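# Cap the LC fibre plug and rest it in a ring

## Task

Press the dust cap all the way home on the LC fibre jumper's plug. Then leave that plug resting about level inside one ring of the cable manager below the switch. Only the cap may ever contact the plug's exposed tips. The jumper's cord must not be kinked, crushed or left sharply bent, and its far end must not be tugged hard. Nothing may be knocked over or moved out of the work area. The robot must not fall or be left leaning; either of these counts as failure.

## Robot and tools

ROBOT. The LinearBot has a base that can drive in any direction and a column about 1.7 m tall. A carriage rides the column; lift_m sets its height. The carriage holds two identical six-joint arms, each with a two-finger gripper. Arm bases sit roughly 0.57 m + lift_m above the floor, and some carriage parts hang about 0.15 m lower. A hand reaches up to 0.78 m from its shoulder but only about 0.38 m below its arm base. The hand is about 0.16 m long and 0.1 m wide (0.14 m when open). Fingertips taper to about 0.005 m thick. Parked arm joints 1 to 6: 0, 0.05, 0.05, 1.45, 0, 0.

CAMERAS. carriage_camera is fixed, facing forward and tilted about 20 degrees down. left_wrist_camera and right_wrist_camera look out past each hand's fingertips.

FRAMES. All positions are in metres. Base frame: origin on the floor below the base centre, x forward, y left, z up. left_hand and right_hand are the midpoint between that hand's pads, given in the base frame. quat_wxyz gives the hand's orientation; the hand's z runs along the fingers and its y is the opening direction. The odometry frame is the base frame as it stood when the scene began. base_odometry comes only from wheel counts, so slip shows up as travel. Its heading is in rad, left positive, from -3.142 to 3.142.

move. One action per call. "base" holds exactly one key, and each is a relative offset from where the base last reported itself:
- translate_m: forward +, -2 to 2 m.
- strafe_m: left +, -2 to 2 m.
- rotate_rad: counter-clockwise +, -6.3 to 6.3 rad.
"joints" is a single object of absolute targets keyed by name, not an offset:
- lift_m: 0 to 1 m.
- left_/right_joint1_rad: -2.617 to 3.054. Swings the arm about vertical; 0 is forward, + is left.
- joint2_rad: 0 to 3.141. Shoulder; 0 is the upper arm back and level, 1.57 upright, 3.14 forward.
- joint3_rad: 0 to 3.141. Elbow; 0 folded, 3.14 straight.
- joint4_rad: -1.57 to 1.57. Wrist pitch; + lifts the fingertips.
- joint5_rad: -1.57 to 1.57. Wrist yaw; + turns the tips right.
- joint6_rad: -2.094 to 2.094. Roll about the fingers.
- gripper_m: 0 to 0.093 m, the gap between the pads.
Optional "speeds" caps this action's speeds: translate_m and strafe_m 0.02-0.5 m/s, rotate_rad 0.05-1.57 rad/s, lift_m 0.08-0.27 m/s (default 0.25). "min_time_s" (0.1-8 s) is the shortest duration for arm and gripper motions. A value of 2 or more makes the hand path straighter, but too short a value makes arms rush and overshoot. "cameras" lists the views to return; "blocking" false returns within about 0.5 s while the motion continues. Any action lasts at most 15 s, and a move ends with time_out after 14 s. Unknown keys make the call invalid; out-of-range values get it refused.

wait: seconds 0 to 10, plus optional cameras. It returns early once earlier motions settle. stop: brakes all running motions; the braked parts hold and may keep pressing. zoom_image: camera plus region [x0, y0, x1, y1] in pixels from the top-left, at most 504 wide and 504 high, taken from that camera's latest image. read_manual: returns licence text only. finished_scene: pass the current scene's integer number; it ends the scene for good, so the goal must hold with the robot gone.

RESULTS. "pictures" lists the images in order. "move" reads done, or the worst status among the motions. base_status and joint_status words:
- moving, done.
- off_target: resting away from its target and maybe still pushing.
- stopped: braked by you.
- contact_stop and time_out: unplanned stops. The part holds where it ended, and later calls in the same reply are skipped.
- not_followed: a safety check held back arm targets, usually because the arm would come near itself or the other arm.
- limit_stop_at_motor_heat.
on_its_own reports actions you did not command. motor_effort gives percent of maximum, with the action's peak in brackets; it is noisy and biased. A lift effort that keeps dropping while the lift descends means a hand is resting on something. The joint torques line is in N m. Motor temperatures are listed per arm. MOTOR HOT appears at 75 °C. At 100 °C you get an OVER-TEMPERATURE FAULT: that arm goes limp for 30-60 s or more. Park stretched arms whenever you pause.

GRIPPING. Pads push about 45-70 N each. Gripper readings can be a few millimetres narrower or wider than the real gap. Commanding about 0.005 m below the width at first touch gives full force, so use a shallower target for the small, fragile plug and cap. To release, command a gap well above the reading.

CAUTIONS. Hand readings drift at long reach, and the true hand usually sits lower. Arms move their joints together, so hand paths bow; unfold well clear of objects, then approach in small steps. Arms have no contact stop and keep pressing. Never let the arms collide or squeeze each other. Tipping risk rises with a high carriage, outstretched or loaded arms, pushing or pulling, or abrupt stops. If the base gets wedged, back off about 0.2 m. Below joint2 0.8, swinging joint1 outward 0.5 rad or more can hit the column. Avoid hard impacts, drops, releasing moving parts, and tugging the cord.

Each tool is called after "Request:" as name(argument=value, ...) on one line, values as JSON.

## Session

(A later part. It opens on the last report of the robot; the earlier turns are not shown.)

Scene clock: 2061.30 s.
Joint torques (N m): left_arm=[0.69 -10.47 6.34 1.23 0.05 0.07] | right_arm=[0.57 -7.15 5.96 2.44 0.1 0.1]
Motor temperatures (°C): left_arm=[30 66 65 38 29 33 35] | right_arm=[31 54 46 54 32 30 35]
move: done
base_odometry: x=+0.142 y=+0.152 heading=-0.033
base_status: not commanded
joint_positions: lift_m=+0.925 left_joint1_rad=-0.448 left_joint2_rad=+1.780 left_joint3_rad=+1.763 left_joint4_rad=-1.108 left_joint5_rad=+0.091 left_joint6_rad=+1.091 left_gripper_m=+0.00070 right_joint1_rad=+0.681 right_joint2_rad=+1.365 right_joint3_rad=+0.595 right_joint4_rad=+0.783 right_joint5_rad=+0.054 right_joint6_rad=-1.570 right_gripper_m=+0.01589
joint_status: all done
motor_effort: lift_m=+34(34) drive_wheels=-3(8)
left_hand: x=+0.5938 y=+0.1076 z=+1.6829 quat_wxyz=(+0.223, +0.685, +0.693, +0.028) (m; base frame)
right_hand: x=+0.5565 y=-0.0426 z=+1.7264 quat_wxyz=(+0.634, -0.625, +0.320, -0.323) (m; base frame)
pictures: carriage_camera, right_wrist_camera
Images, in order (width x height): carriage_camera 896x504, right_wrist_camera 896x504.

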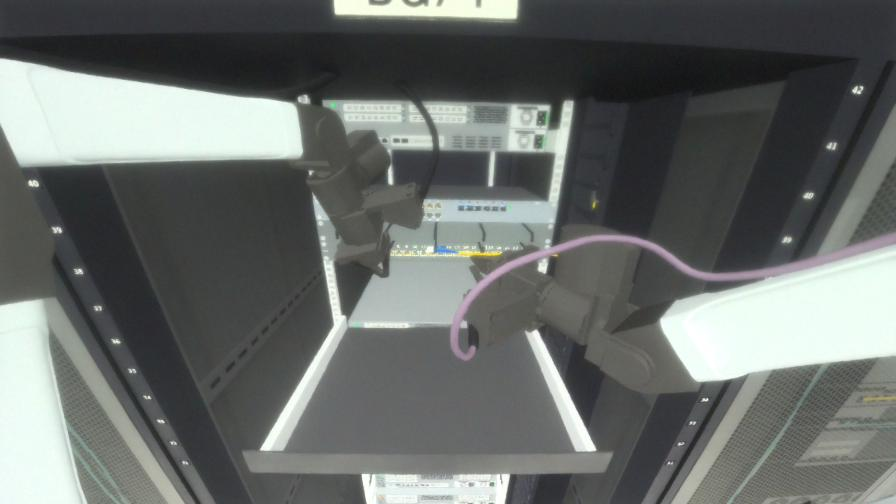

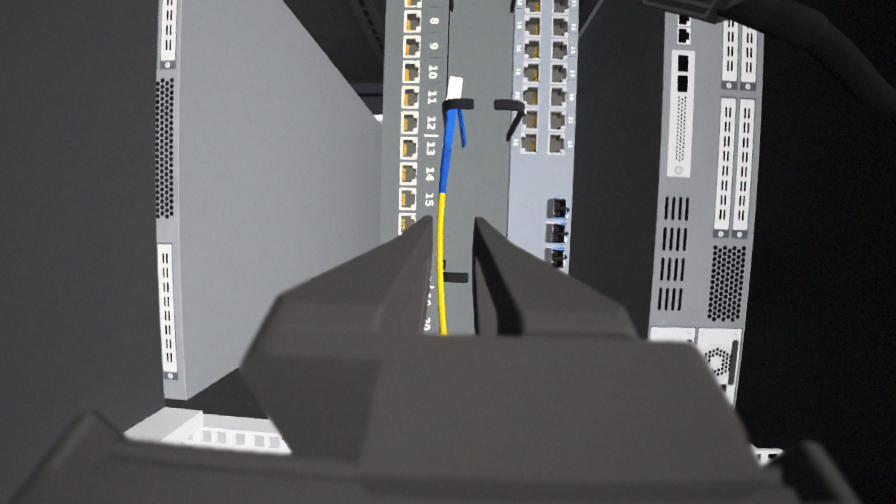

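Request:
move(joints={"right_joint1_rad": 0.651, "right_joint2_rad": 1.535, "right_joint3_rad": 0.745, "right_joint4_rad": 0.80, "right_joint5_rad": 0.026, "right_gripper_m": 0.032}, min_time_s=1.5)

Request:
move(joints={"right_joint1_rad": 0.632, "right_joint2_rad": 1.682, "right_joint3_rad": 0.88, "right_joint4_rad": 0.812, "right_joint5_rad": 0.007}, min_time_s=1.5, cameras=["right_wrist_camera"])

Request:
zoom_image(camera="right_wrist_camera", region=[390, 70, 520, 310])

Scene clock: 2105.77 s.
Joint torques (N m): left_arm=[0.66 -10.47 6.35 1.23 0.05 0.07] | right_arm=[-0.66 -5.67 9.42 2.64 -0.09 0.09]
Motor temperatures (°C): left_arm=[30 66 63 38 29 33 35] | right_arm=[31 50 47 51 32 30 35]
move: done
base_odometry: x=+0.142 y=+0.152 heading=-0.033
base_status: not commanded
joint_positions: lift_m=+0.925 left_joint1_rad=-0.448 left_joint2_rad=+1.780 left_joint3_rad=+1.763 left_joint4_rad=-1.108 left_joint5_rad=+0.091 left_joint6_rad=+1.091 left_gripper_m=+0.00070 right_joint1_rad=+0.657 right_joint2_rad=+1.520 right_joint3_rad=+0.720 right_joint4_rad=+0.800 right_joint5_rad=+0.036 right_joint6_rad=-1.570 right_gripper_m=+0.03186
joint_status: all done
motor_effort: lift_m=+34(34) drive_wheels=-5(7)
left_hand: x=+0.5938 y=+0.1076 z=+1.6829 quat_wxyz=(+0.223, +0.685, +0.693, +0.028) (m; base frame)
right_hand: x=+0.5899 y=-0.0260 z=+1.7214 quat_wxyz=(+0.629, -0.629, +0.324, -0.323) (m; base frame)
pictures: none

Scene clock: 2107.57 s.
Joint torques (N m): left_arm=[0.68 -10.48 6.31 1.23 0.05 0.07] | right_arm=[-0.65 -6.91 9.37 2.65 -0.12 0.09]
Motor temperatures (°C): left_arm=[30 66 63 38 29 33 35] | right_arm=[31 49 47 51 32 30 35]
move: done
base_odometry: x=+0.142 y=+0.152 heading=-0.033
base_status: not commanded
joint_positions: lift_m=+0.925 left_joint1_rad=-0.448 left_joint2_rad=+1.780 left_joint3_rad=+1.763 left_joint4_rad=-1.108 left_joint5_rad=+0.091 left_joint6_rad=+1.091 left_gripper_m=+0.00070 right_joint1_rad=+0.638 right_joint2_rad=+1.666 right_joint3_rad=+0.855 right_joint4_rad=+0.812 right_joint5_rad=+0.017 right_joint6_rad=-1.570 right_gripper_m=+0.03186
joint_status: all done
motor_effort: lift_m=+34(34) drive_wheels=-2(8)
left_hand: x=+0.5938 y=+0.1076 z=+1.6829 quat_wxyz=(+0.223, +0.685, +0.693, +0.028) (m; base frame)
right_hand: x=+0.6229 y=-0.0083 z=+1.7190 quat_wxyz=(+0.629, -0.628, +0.323, -0.323) (m; base frame)
pictures: right_wrist_camera
Images, in order (width x height): right_wrist_camera 896x504.

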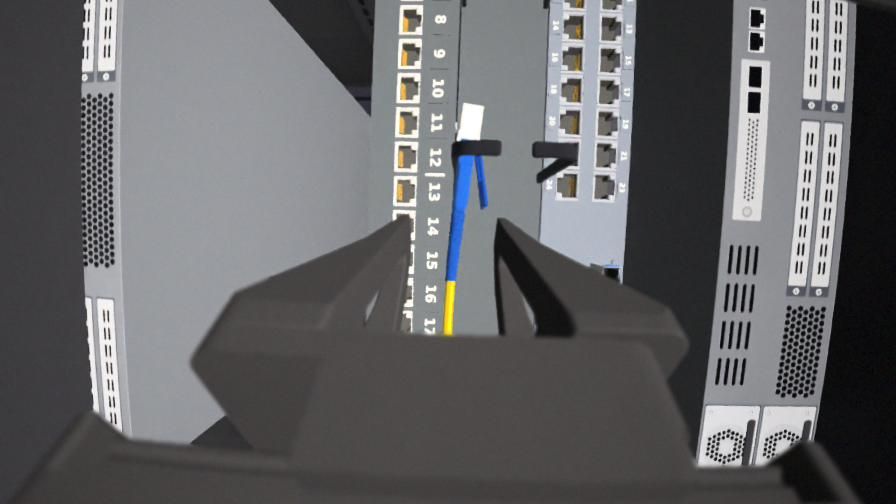

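Scaled by 2.100 from the camera's 896x504 image, which has a finer 1280x720 frame.

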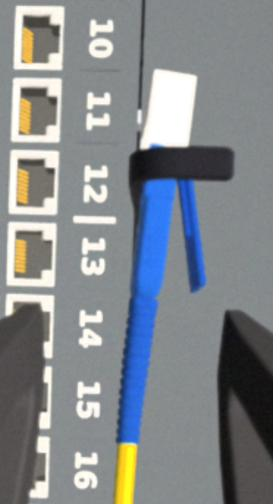

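Request:
move(joints={"right_gripper_m": 0.009}, min_time_s=1.2)

Request:
move(joints={"right_gripper_m": 0.0015}, min_time_s=1.5, cameras=["right_wrist_camera"])

Request:
zoom_image(camera="right_wrist_camera", region=[390, 70, 520, 310])

Scene clock: 2114.27 s.
Joint torques (N m): left_arm=[0.68 -10.47 6.32 1.23 0.06 0.07] | right_arm=[-0.65 -6.9 9.36 2.65 -0.1 0.09]
Motor temperatures (°C): left_arm=[30 66 63 38 29 33 35] | right_arm=[31 49 47 52 32 30 34]
move: done
base_odometry: x=+0.142 y=+0.152 heading=-0.033
base_status: not commanded
joint_positions: lift_m=+0.925 left_joint1_rad=-0.448 left_joint2_rad=+1.780 left_joint3_rad=+1.763 left_joint4_rad=-1.108 left_joint5_rad=+0.091 left_joint6_rad=+1.091 left_gripper_m=+0.00070 right_joint1_rad=+0.638 right_joint2_rad=+1.666 right_joint3_rad=+0.855 right_joint4_rad=+0.812 right_joint5_rad=+0.017 right_joint6_rad=-1.570 right_gripper_m=+0.00914
joint_status: all done
motor_effort: lift_m=+34(34) drive_wheels=-4(6)
left_hand: x=+0.5938 y=+0.1076 z=+1.6829 quat_wxyz=(+0.223, +0.685, +0.693, +0.028) (m; base frame)
right_hand: x=+0.6228 y=-0.0082 z=+1.7191 quat_wxyz=(+0.630, -0.628, +0.323, -0.323) (m; base frame)
pictures: none

Scene clock: 2116.07 s.
Joint torques (N m): left_arm=[0.68 -10.48 6.31 1.23 0.05 0.08] | right_arm=[-0.66 -6.93 9.18 2.54 -0.09 0.09]
Motor temperatures (°C): left_arm=[30 66 63 38 29 33 35] | right_arm=[31 49 47 52 32 30 35]
move: done
base_odometry: x=+0.142 y=+0.152 heading=-0.033
base_status: not commanded
joint_positions: lift_m=+0.925 left_joint1_rad=-0.448 left_joint2_rad=+1.780 left_joint3_rad=+1.763 left_joint4_rad=-1.108 left_joint5_rad=+0.091 left_joint6_rad=+1.091 left_gripper_m=+0.00070 right_joint1_rad=+0.638 right_joint2_rad=+1.666 right_joint3_rad=+0.857 right_joint4_rad=+0.821 right_joint5_rad=+0.016 right_joint6_rad=-1.569 right_gripper_m=+0.00391
joint_status: all done
motor_effort: lift_m=+34(34) drive_wheels=-5(7)
left_hand: x=+0.5938 y=+0.1076 z=+1.6829 quat_wxyz=(+0.223, +0.685, +0.693, +0.028) (m; base frame)
right_hand: x=+0.6230 y=-0.0079 z=+1.7223 quat_wxyz=(+0.633, -0.625, +0.321, -0.324) (m; base frame)
pictures: right_wrist_camera
Images, in order (width x height): right_wrist_camera 896x504.

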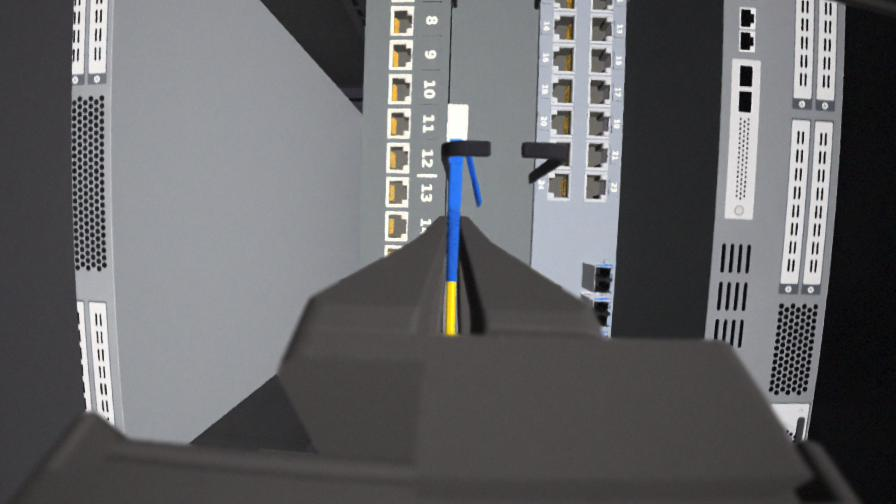

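Scaled by 2.100 from the camera's 896x504 image, which has a finer 1280x720 frame.

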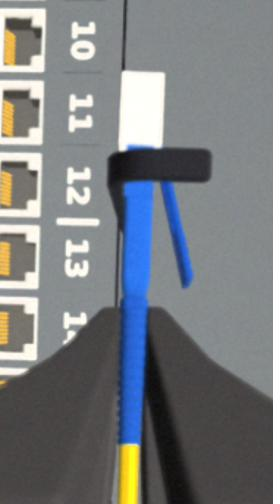

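Request:
move(joints={"lift_m": 0.9285}, speeds={"lift_m": 0.08})

Request:
move(joints={"right_joint1_rad": 0.661, "right_joint3_rad": 0.90, "right_joint4_rad": 0.798, "right_joint5_rad": 0.037}, min_time_s=1.2, cameras=["right_wrist_camera"])

Request:
zoom_image(camera="right_wrist_camera", region=[390, 70, 520, 310])

Scene clock: 2129.20 s.
Joint torques (N m): left_arm=[0.68 -10.17 6.5 1.21 0.06 0.07] | right_arm=[-0.66 -7.28 8.95 2.55 -0.1 0.09]
Motor temperatures (°C): left_arm=[30 66 62 38 29 33 35] | right_arm=[31 48 47 52 32 30 35]
move: done
base_odometry: x=+0.142 y=+0.152 heading=-0.033
base_status: not commanded
joint_positions: lift_m=+0.928 left_joint1_rad=-0.448 left_joint2_rad=+1.777 left_joint3_rad=+1.762 left_joint4_rad=-1.105 left_joint5_rad=+0.091 left_joint6_rad=+1.091 left_gripper_m=+0.00070 right_joint1_rad=+0.638 right_joint2_rad=+1.669 right_joint3_rad=+0.860 right_joint4_rad=+0.820 right_joint5_rad=+0.016 right_joint6_rad=-1.569 right_gripper_m=+0.00391
joint_status: all done
motor_effort: lift_m=+36(42) drive_wheels=+0(7)
left_hand: x=+0.5938 y=+0.1076 z=+1.6879 quat_wxyz=(+0.225, +0.685, +0.692, +0.029) (m; base frame)
right_hand: x=+0.6236 y=-0.0074 z=+1.7256 quat_wxyz=(+0.633, -0.625, +0.321, -0.324) (m; base frame)
pictures: none

Scene clock: 2130.70 s.
Joint torques (N m): left_arm=[0.66 -10.21 6.45 1.21 0.06 0.08] | right_arm=[0.61 -7.3 9.44 2.44 0.1 0.09]
Motor temperatures (°C): left_arm=[30 66 62 38 29 33 35] | right_arm=[31 48 47 52 32 30 35]
move: done
base_odometry: x=+0.142 y=+0.152 heading=-0.033
base_status: not commanded
joint_positions: lift_m=+0.928 left_joint1_rad=-0.448 left_joint2_rad=+1.777 left_joint3_rad=+1.762 left_joint4_rad=-1.105 left_joint5_rad=+0.091 left_joint6_rad=+1.091 left_gripper_m=+0.00070 right_joint1_rad=+0.655 right_joint2_rad=+1.669 right_joint3_rad=+0.874 right_joint4_rad=+0.814 right_joint5_rad=+0.027 right_joint6_rad=-1.569 right_gripper_m=+0.00391
joint_status: all done
motor_effort: lift_m=+36(36) drive_wheels=-3(8)
left_hand: x=+0.5938 y=+0.1076 z=+1.6879 quat_wxyz=(+0.225, +0.685, +0.692, +0.029) (m; base frame)
right_hand: x=+0.6213 y=-0.0013 z=+1.7307 quat_wxyz=(+0.636, -0.623, +0.319, -0.324) (m; base frame)
pictures: right_wrist_camera
Images, in order (width x height): right_wrist_camera 896x504.

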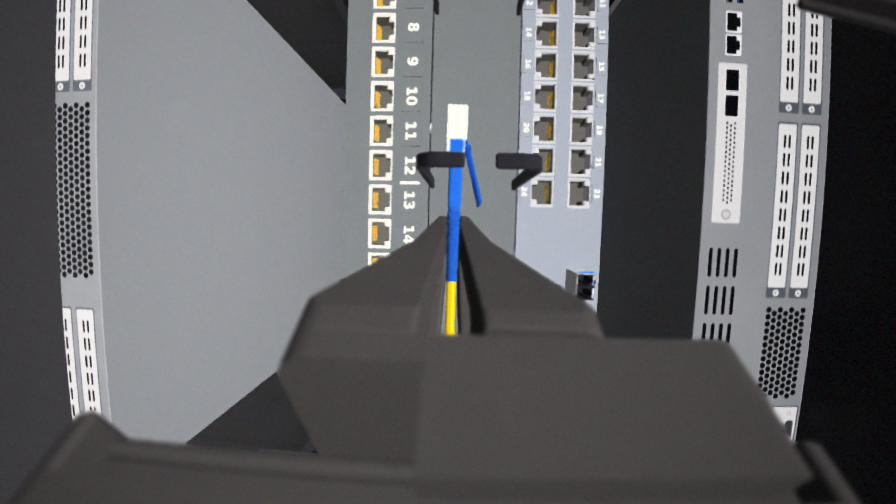

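Scaled by 2.100 from the camera's 896x504 image, which has a finer 1280x720 frame.

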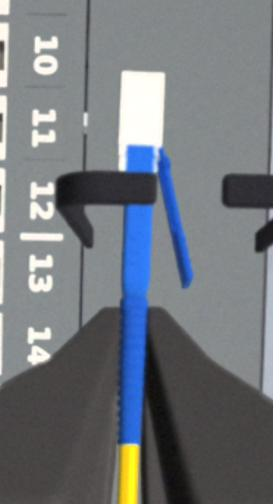

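Request:
move(joints={"right_joint1_rad": 0.667, "right_joint4_rad": 0.786}, min_time_s=1)

Request:
move(joints={"lift_m": 0.923}, speeds={"lift_m": 0.08}, cameras=["right_wrist_camera"])

Request:
zoom_image(camera="right_wrist_camera", region=[390, 70, 520, 310])

Scene clock: 2141.03 s.
Joint torques (N m): left_arm=[0.68 -10.19 6.45 1.21 0.07 0.08] | right_arm=[0.61 -7.31 9.48 2.47 0.09 0.09]
Motor temperatures (°C): left_arm=[29 66 62 38 29 33 35] | right_arm=[31 48 48 53 32 30 35]
move: done
base_odometry: x=+0.142 y=+0.152 heading=-0.033
base_status: not commanded
joint_positions: lift_m=+0.928 left_joint1_rad=-0.448 left_joint2_rad=+1.777 left_joint3_rad=+1.762 left_joint4_rad=-1.105 left_joint5_rad=+0.091 left_joint6_rad=+1.091 left_gripper_m=+0.00070 right_joint1_rad=+0.660 right_joint2_rad=+1.669 right_joint3_rad=+0.874 right_joint4_rad=+0.802 right_joint5_rad=+0.028 right_joint6_rad=-1.569 right_gripper_m=+0.00391
joint_status: all done
motor_effort: lift_m=+36(36) drive_wheels=-5(8)
left_hand: x=+0.5938 y=+0.1076 z=+1.6879 quat_wxyz=(+0.225, +0.685, +0.692, +0.029) (m; base frame)
right_hand: x=+0.6196 y=+0.0009 z=+1.7277 quat_wxyz=(+0.633, -0.628, +0.319, -0.320) (m; base frame)
pictures: none

Scene clock: 2141.47 s.
Joint torques (N m): left_arm=[0.68 -10.06 6.56 1.2 0.06 0.06] | right_arm=[0.61 -7.43 9.03 2.5 0.08 0.08]
Motor temperatures (°C): left_arm=[29 66 62 38 29 33 35] | right_arm=[31 48 48 53 32 30 35]
move: done
base_odometry: x=+0.142 y=+0.152 heading=-0.033
base_status: not commanded
joint_positions: lift_m=+0.923 left_joint1_rad=-0.448 left_joint2_rad=+1.775 left_joint3_rad=+1.761 left_joint4_rad=-1.104 left_joint5_rad=+0.090 left_joint6_rad=+1.091 left_gripper_m=+0.00070 right_joint1_rad=+0.660 right_joint2_rad=+1.670 right_joint3_rad=+0.880 right_joint4_rad=+0.798 right_joint5_rad=+0.030 right_joint6_rad=-1.569 right_gripper_m=+0.00391
joint_status: all done
motor_effort: lift_m=+34(35) drive_wheels=-3(6)
left_hand: x=+0.5938 y=+0.1077 z=+1.6831 quat_wxyz=(+0.226, +0.685, +0.692, +0.029) (m; base frame)
right_hand: x=+0.6205 y=+0.0013 z=+1.7231 quat_wxyz=(+0.633, -0.628, +0.320, -0.321) (m; base frame)
pictures: right_wrist_camera
Images, in order (width x height): right_wrist_camera 896x504.

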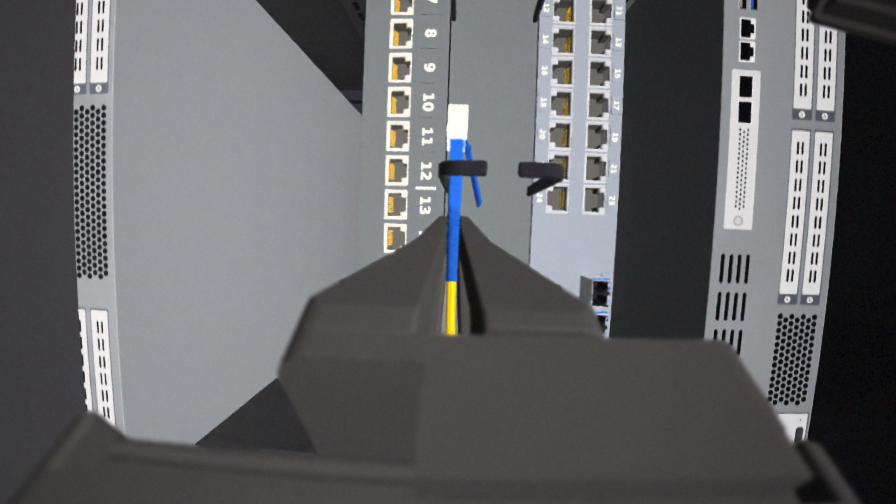

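Scaled by 2.100 from the camera's 896x504 image, which has a finer 1280x720 frame.

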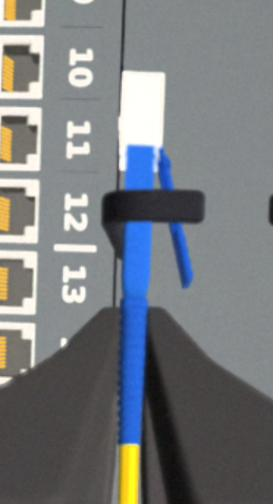

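Request:
move(joints={"lift_m": 0.9218}, speeds={"lift_m": 0.08})

Request:
move(joints={"right_gripper_m": 0.034}, min_time_s=3, cameras=["right_wrist_camera"])

Request:
zoom_image(camera="right_wrist_camera", region=[390, 70, 520, 310])

Scene clock: 2147.83 s.
Joint torques (N m): left_arm=[0.66 -10.03 6.57 1.2 0.06 0.08] | right_arm=[0.61 -7.5 8.98 2.49 0.04 0.09]
Motor temperatures (°C): left_arm=[29 66 61 38 29 33 35] | right_arm=[31 48 48 53 32 30 35]
move: done
base_odometry: x=+0.142 y=+0.152 heading=-0.033
base_status: not commanded
joint_positions: lift_m=+0.922 left_joint1_rad=-0.448 left_joint2_rad=+1.775 left_joint3_rad=+1.761 left_joint4_rad=-1.105 left_joint5_rad=+0.090 left_joint6_rad=+1.091 left_gripper_m=+0.00070 right_joint1_rad=+0.660 right_joint2_rad=+1.671 right_joint3_rad=+0.880 right_joint4_rad=+0.799 right_joint5_rad=+0.031 right_joint6_rad=-1.569 right_gripper_m=+0.00391
joint_status: all done
motor_effort: lift_m=+33(34) drive_wheels=-4(6)
left_hand: x=+0.5937 y=+0.1078 z=+1.6822 quat_wxyz=(+0.226, +0.685, +0.692, +0.029) (m; base frame)
right_hand: x=+0.6208 y=+0.0011 z=+1.7223 quat_wxyz=(+0.633, -0.627, +0.320, -0.321) (m; base frame)
pictures: none

Scene clock: 2151.13 s.
Joint torques (N m): left_arm=[0.66 -9.98 6.53 1.21 0.06 0.07] | right_arm=[0.61 -7.5 9.01 2.49 0.06 0.09]
Motor temperatures (°C): left_arm=[29 66 61 38 29 33 35] | right_arm=[31 48 48 53 32 30 35]
move: done
base_odometry: x=+0.142 y=+0.152 heading=-0.033
base_status: not commanded
joint_positions: lift_m=+0.922 left_joint1_rad=-0.448 left_joint2_rad=+1.775 left_joint3_rad=+1.761 left_joint4_rad=-1.105 left_joint5_rad=+0.090 left_joint6_rad=+1.091 left_gripper_m=+0.00070 right_joint1_rad=+0.660 right_joint2_rad=+1.671 right_joint3_rad=+0.880 right_joint4_rad=+0.799 right_joint5_rad=+0.031 right_joint6_rad=-1.569 right_gripper_m=+0.03388
joint_status: all done
motor_effort: lift_m=+33(33) drive_wheels=-3(8)
left_hand: x=+0.5937 y=+0.1078 z=+1.6822 quat_wxyz=(+0.226, +0.685, +0.692, +0.029) (m; base frame)
right_hand: x=+0.6208 y=+0.0011 z=+1.7223 quat_wxyz=(+0.633, -0.627, +0.320, -0.321) (m; base frame)
pictures: right_wrist_camera
Images, in order (width x height): right_wrist_camera 896x504.

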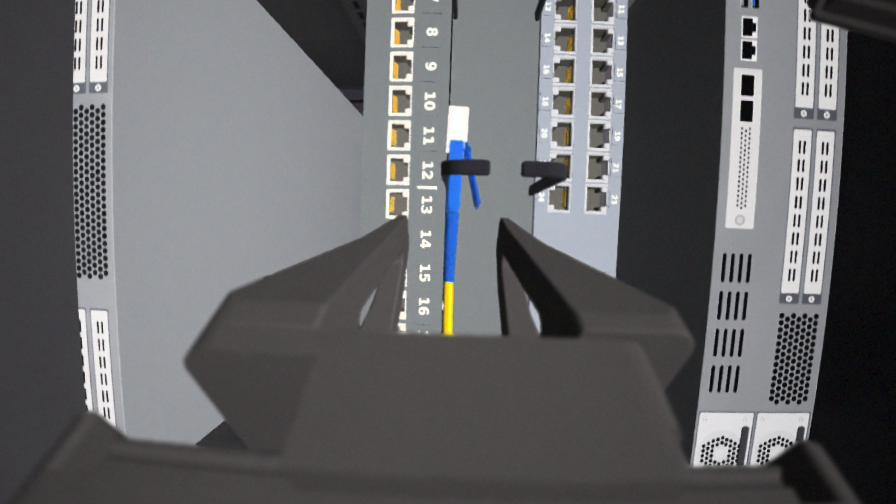

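Scaled by 2.100 from the camera's 896x504 image, which has a finer 1280x720 frame.

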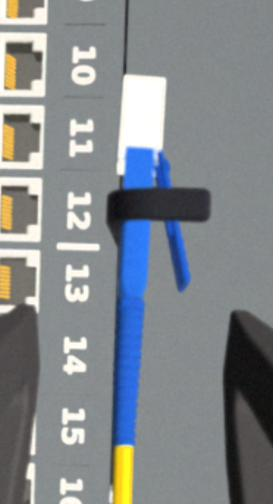

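Request:
move(joints={"right_joint1_rad": 0.673, "right_joint2_rad": 1.503, "right_joint3_rad": 0.712, "right_joint4_rad": 0.79, "right_joint5_rad": 0.045}, min_time_s=3)

Request:
move(joints={"right_joint1_rad": 0.681, "right_joint2_rad": 1.345, "right_joint3_rad": 0.58, "right_joint4_rad": 0.78, "right_joint5_rad": 0.06}, min_time_s=2, cameras=["carriage_camera", "right_wrist_camera"])

Request:
zoom_image(camera="right_wrist_camera", region=[400, 20, 520, 200])

Request:
zoom_image(camera="carriage_camera", region=[380, 210, 500, 290])

Scene clock: 2164.60 s.
Joint torques (N m): left_arm=[0.68 -9.99 6.56 1.2 0.06 0.08] | right_arm=[0.58 -8.91 5.87 2.54 0.1 0.08]
Motor temperatures (°C): left_arm=[29 66 60 38 29 33 35] | right_arm=[31 48 48 52 31 30 35]
move: done
base_odometry: x=+0.142 y=+0.152 heading=-0.033
base_status: not commanded
joint_positions: lift_m=+0.922 left_joint1_rad=-0.448 left_joint2_rad=+1.775 left_joint3_rad=+1.761 left_joint4_rad=-1.105 left_joint5_rad=+0.090 left_joint6_rad=+1.091 left_gripper_m=+0.00070 right_joint1_rad=+0.667 right_joint2_rad=+1.523 right_joint3_rad=+0.727 right_joint4_rad=+0.799 right_joint5_rad=+0.035 right_joint6_rad=-1.569 right_gripper_m=+0.03388
joint_status: all done
motor_effort: lift_m=+33(33) drive_wheels=-8(8)
left_hand: x=+0.5937 y=+0.1078 z=+1.6822 quat_wxyz=(+0.226, +0.685, +0.692, +0.029) (m; base frame)
right_hand: x=+0.5881 y=-0.0213 z=+1.7208 quat_wxyz=(+0.632, -0.629, +0.320, -0.320) (m; base frame)
pictures: none

Scene clock: 2166.90 s.
Joint torques (N m): left_arm=[0.68 -9.96 6.54 1.2 0.06 0.08] | right_arm=[0.61 -7.12 5.97 2.42 0.11 0.08]
Motor temperatures (°C): left_arm=[29 66 60 38 29 33 35] | right_arm=[31 48 48 52 31 30 35]
move: done
base_odometry: x=+0.142 y=+0.152 heading=-0.033
base_status: not commanded
joint_positions: lift_m=+0.922 left_joint1_rad=-0.448 left_joint2_rad=+1.775 left_joint3_rad=+1.761 left_joint4_rad=-1.105 left_joint5_rad=+0.090 left_joint6_rad=+1.091 left_gripper_m=+0.00070 right_joint1_rad=+0.675 right_joint2_rad=+1.362 right_joint3_rad=+0.595 right_joint4_rad=+0.798 right_joint5_rad=+0.050 right_joint6_rad=-1.569 right_gripper_m=+0.03388
joint_status: all done
motor_effort: lift_m=+33(33) drive_wheels=-4(9)
left_hand: x=+0.5937 y=+0.1078 z=+1.6822 quat_wxyz=(+0.226, +0.685, +0.692, +0.029) (m; base frame)
right_hand: x=+0.5572 y=-0.0445 z=+1.7289 quat_wxyz=(+0.640, -0.619, +0.318, -0.326) (m; base frame)
pictures: carriage_camera, right_wrist_camera
Images, in order (width x height): carriage_camera 896x504, right_wrist_camera 896x504.

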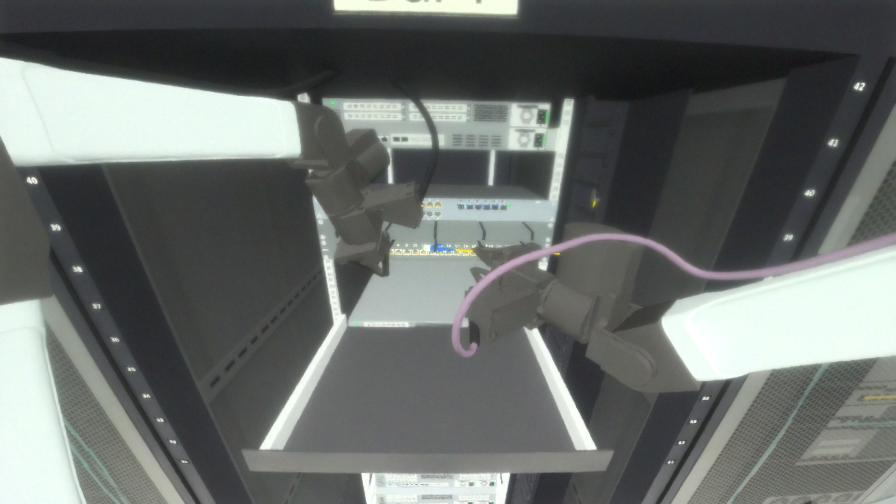

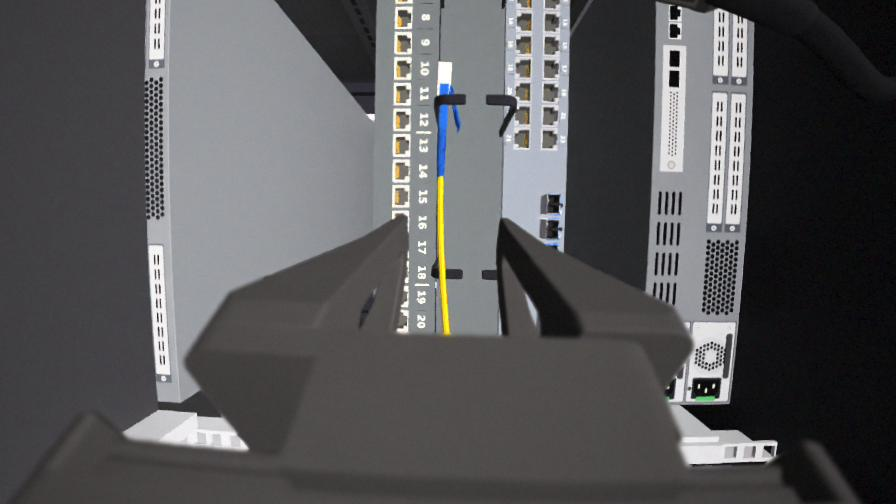

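Scaled by 2.800 from the camera's 896x504 image, which has a finer 1280x720 frame.

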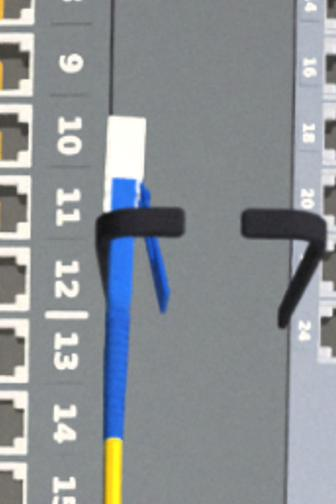

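Scaled by 4.200 from the camera's 896x504 image, which has a finer 1280x720 frame.

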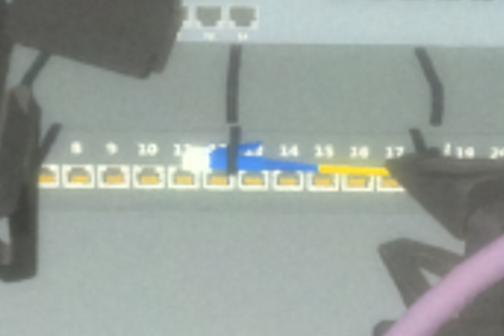

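Request:
finished_scene(scene=1)

The scene is finished: the task was done.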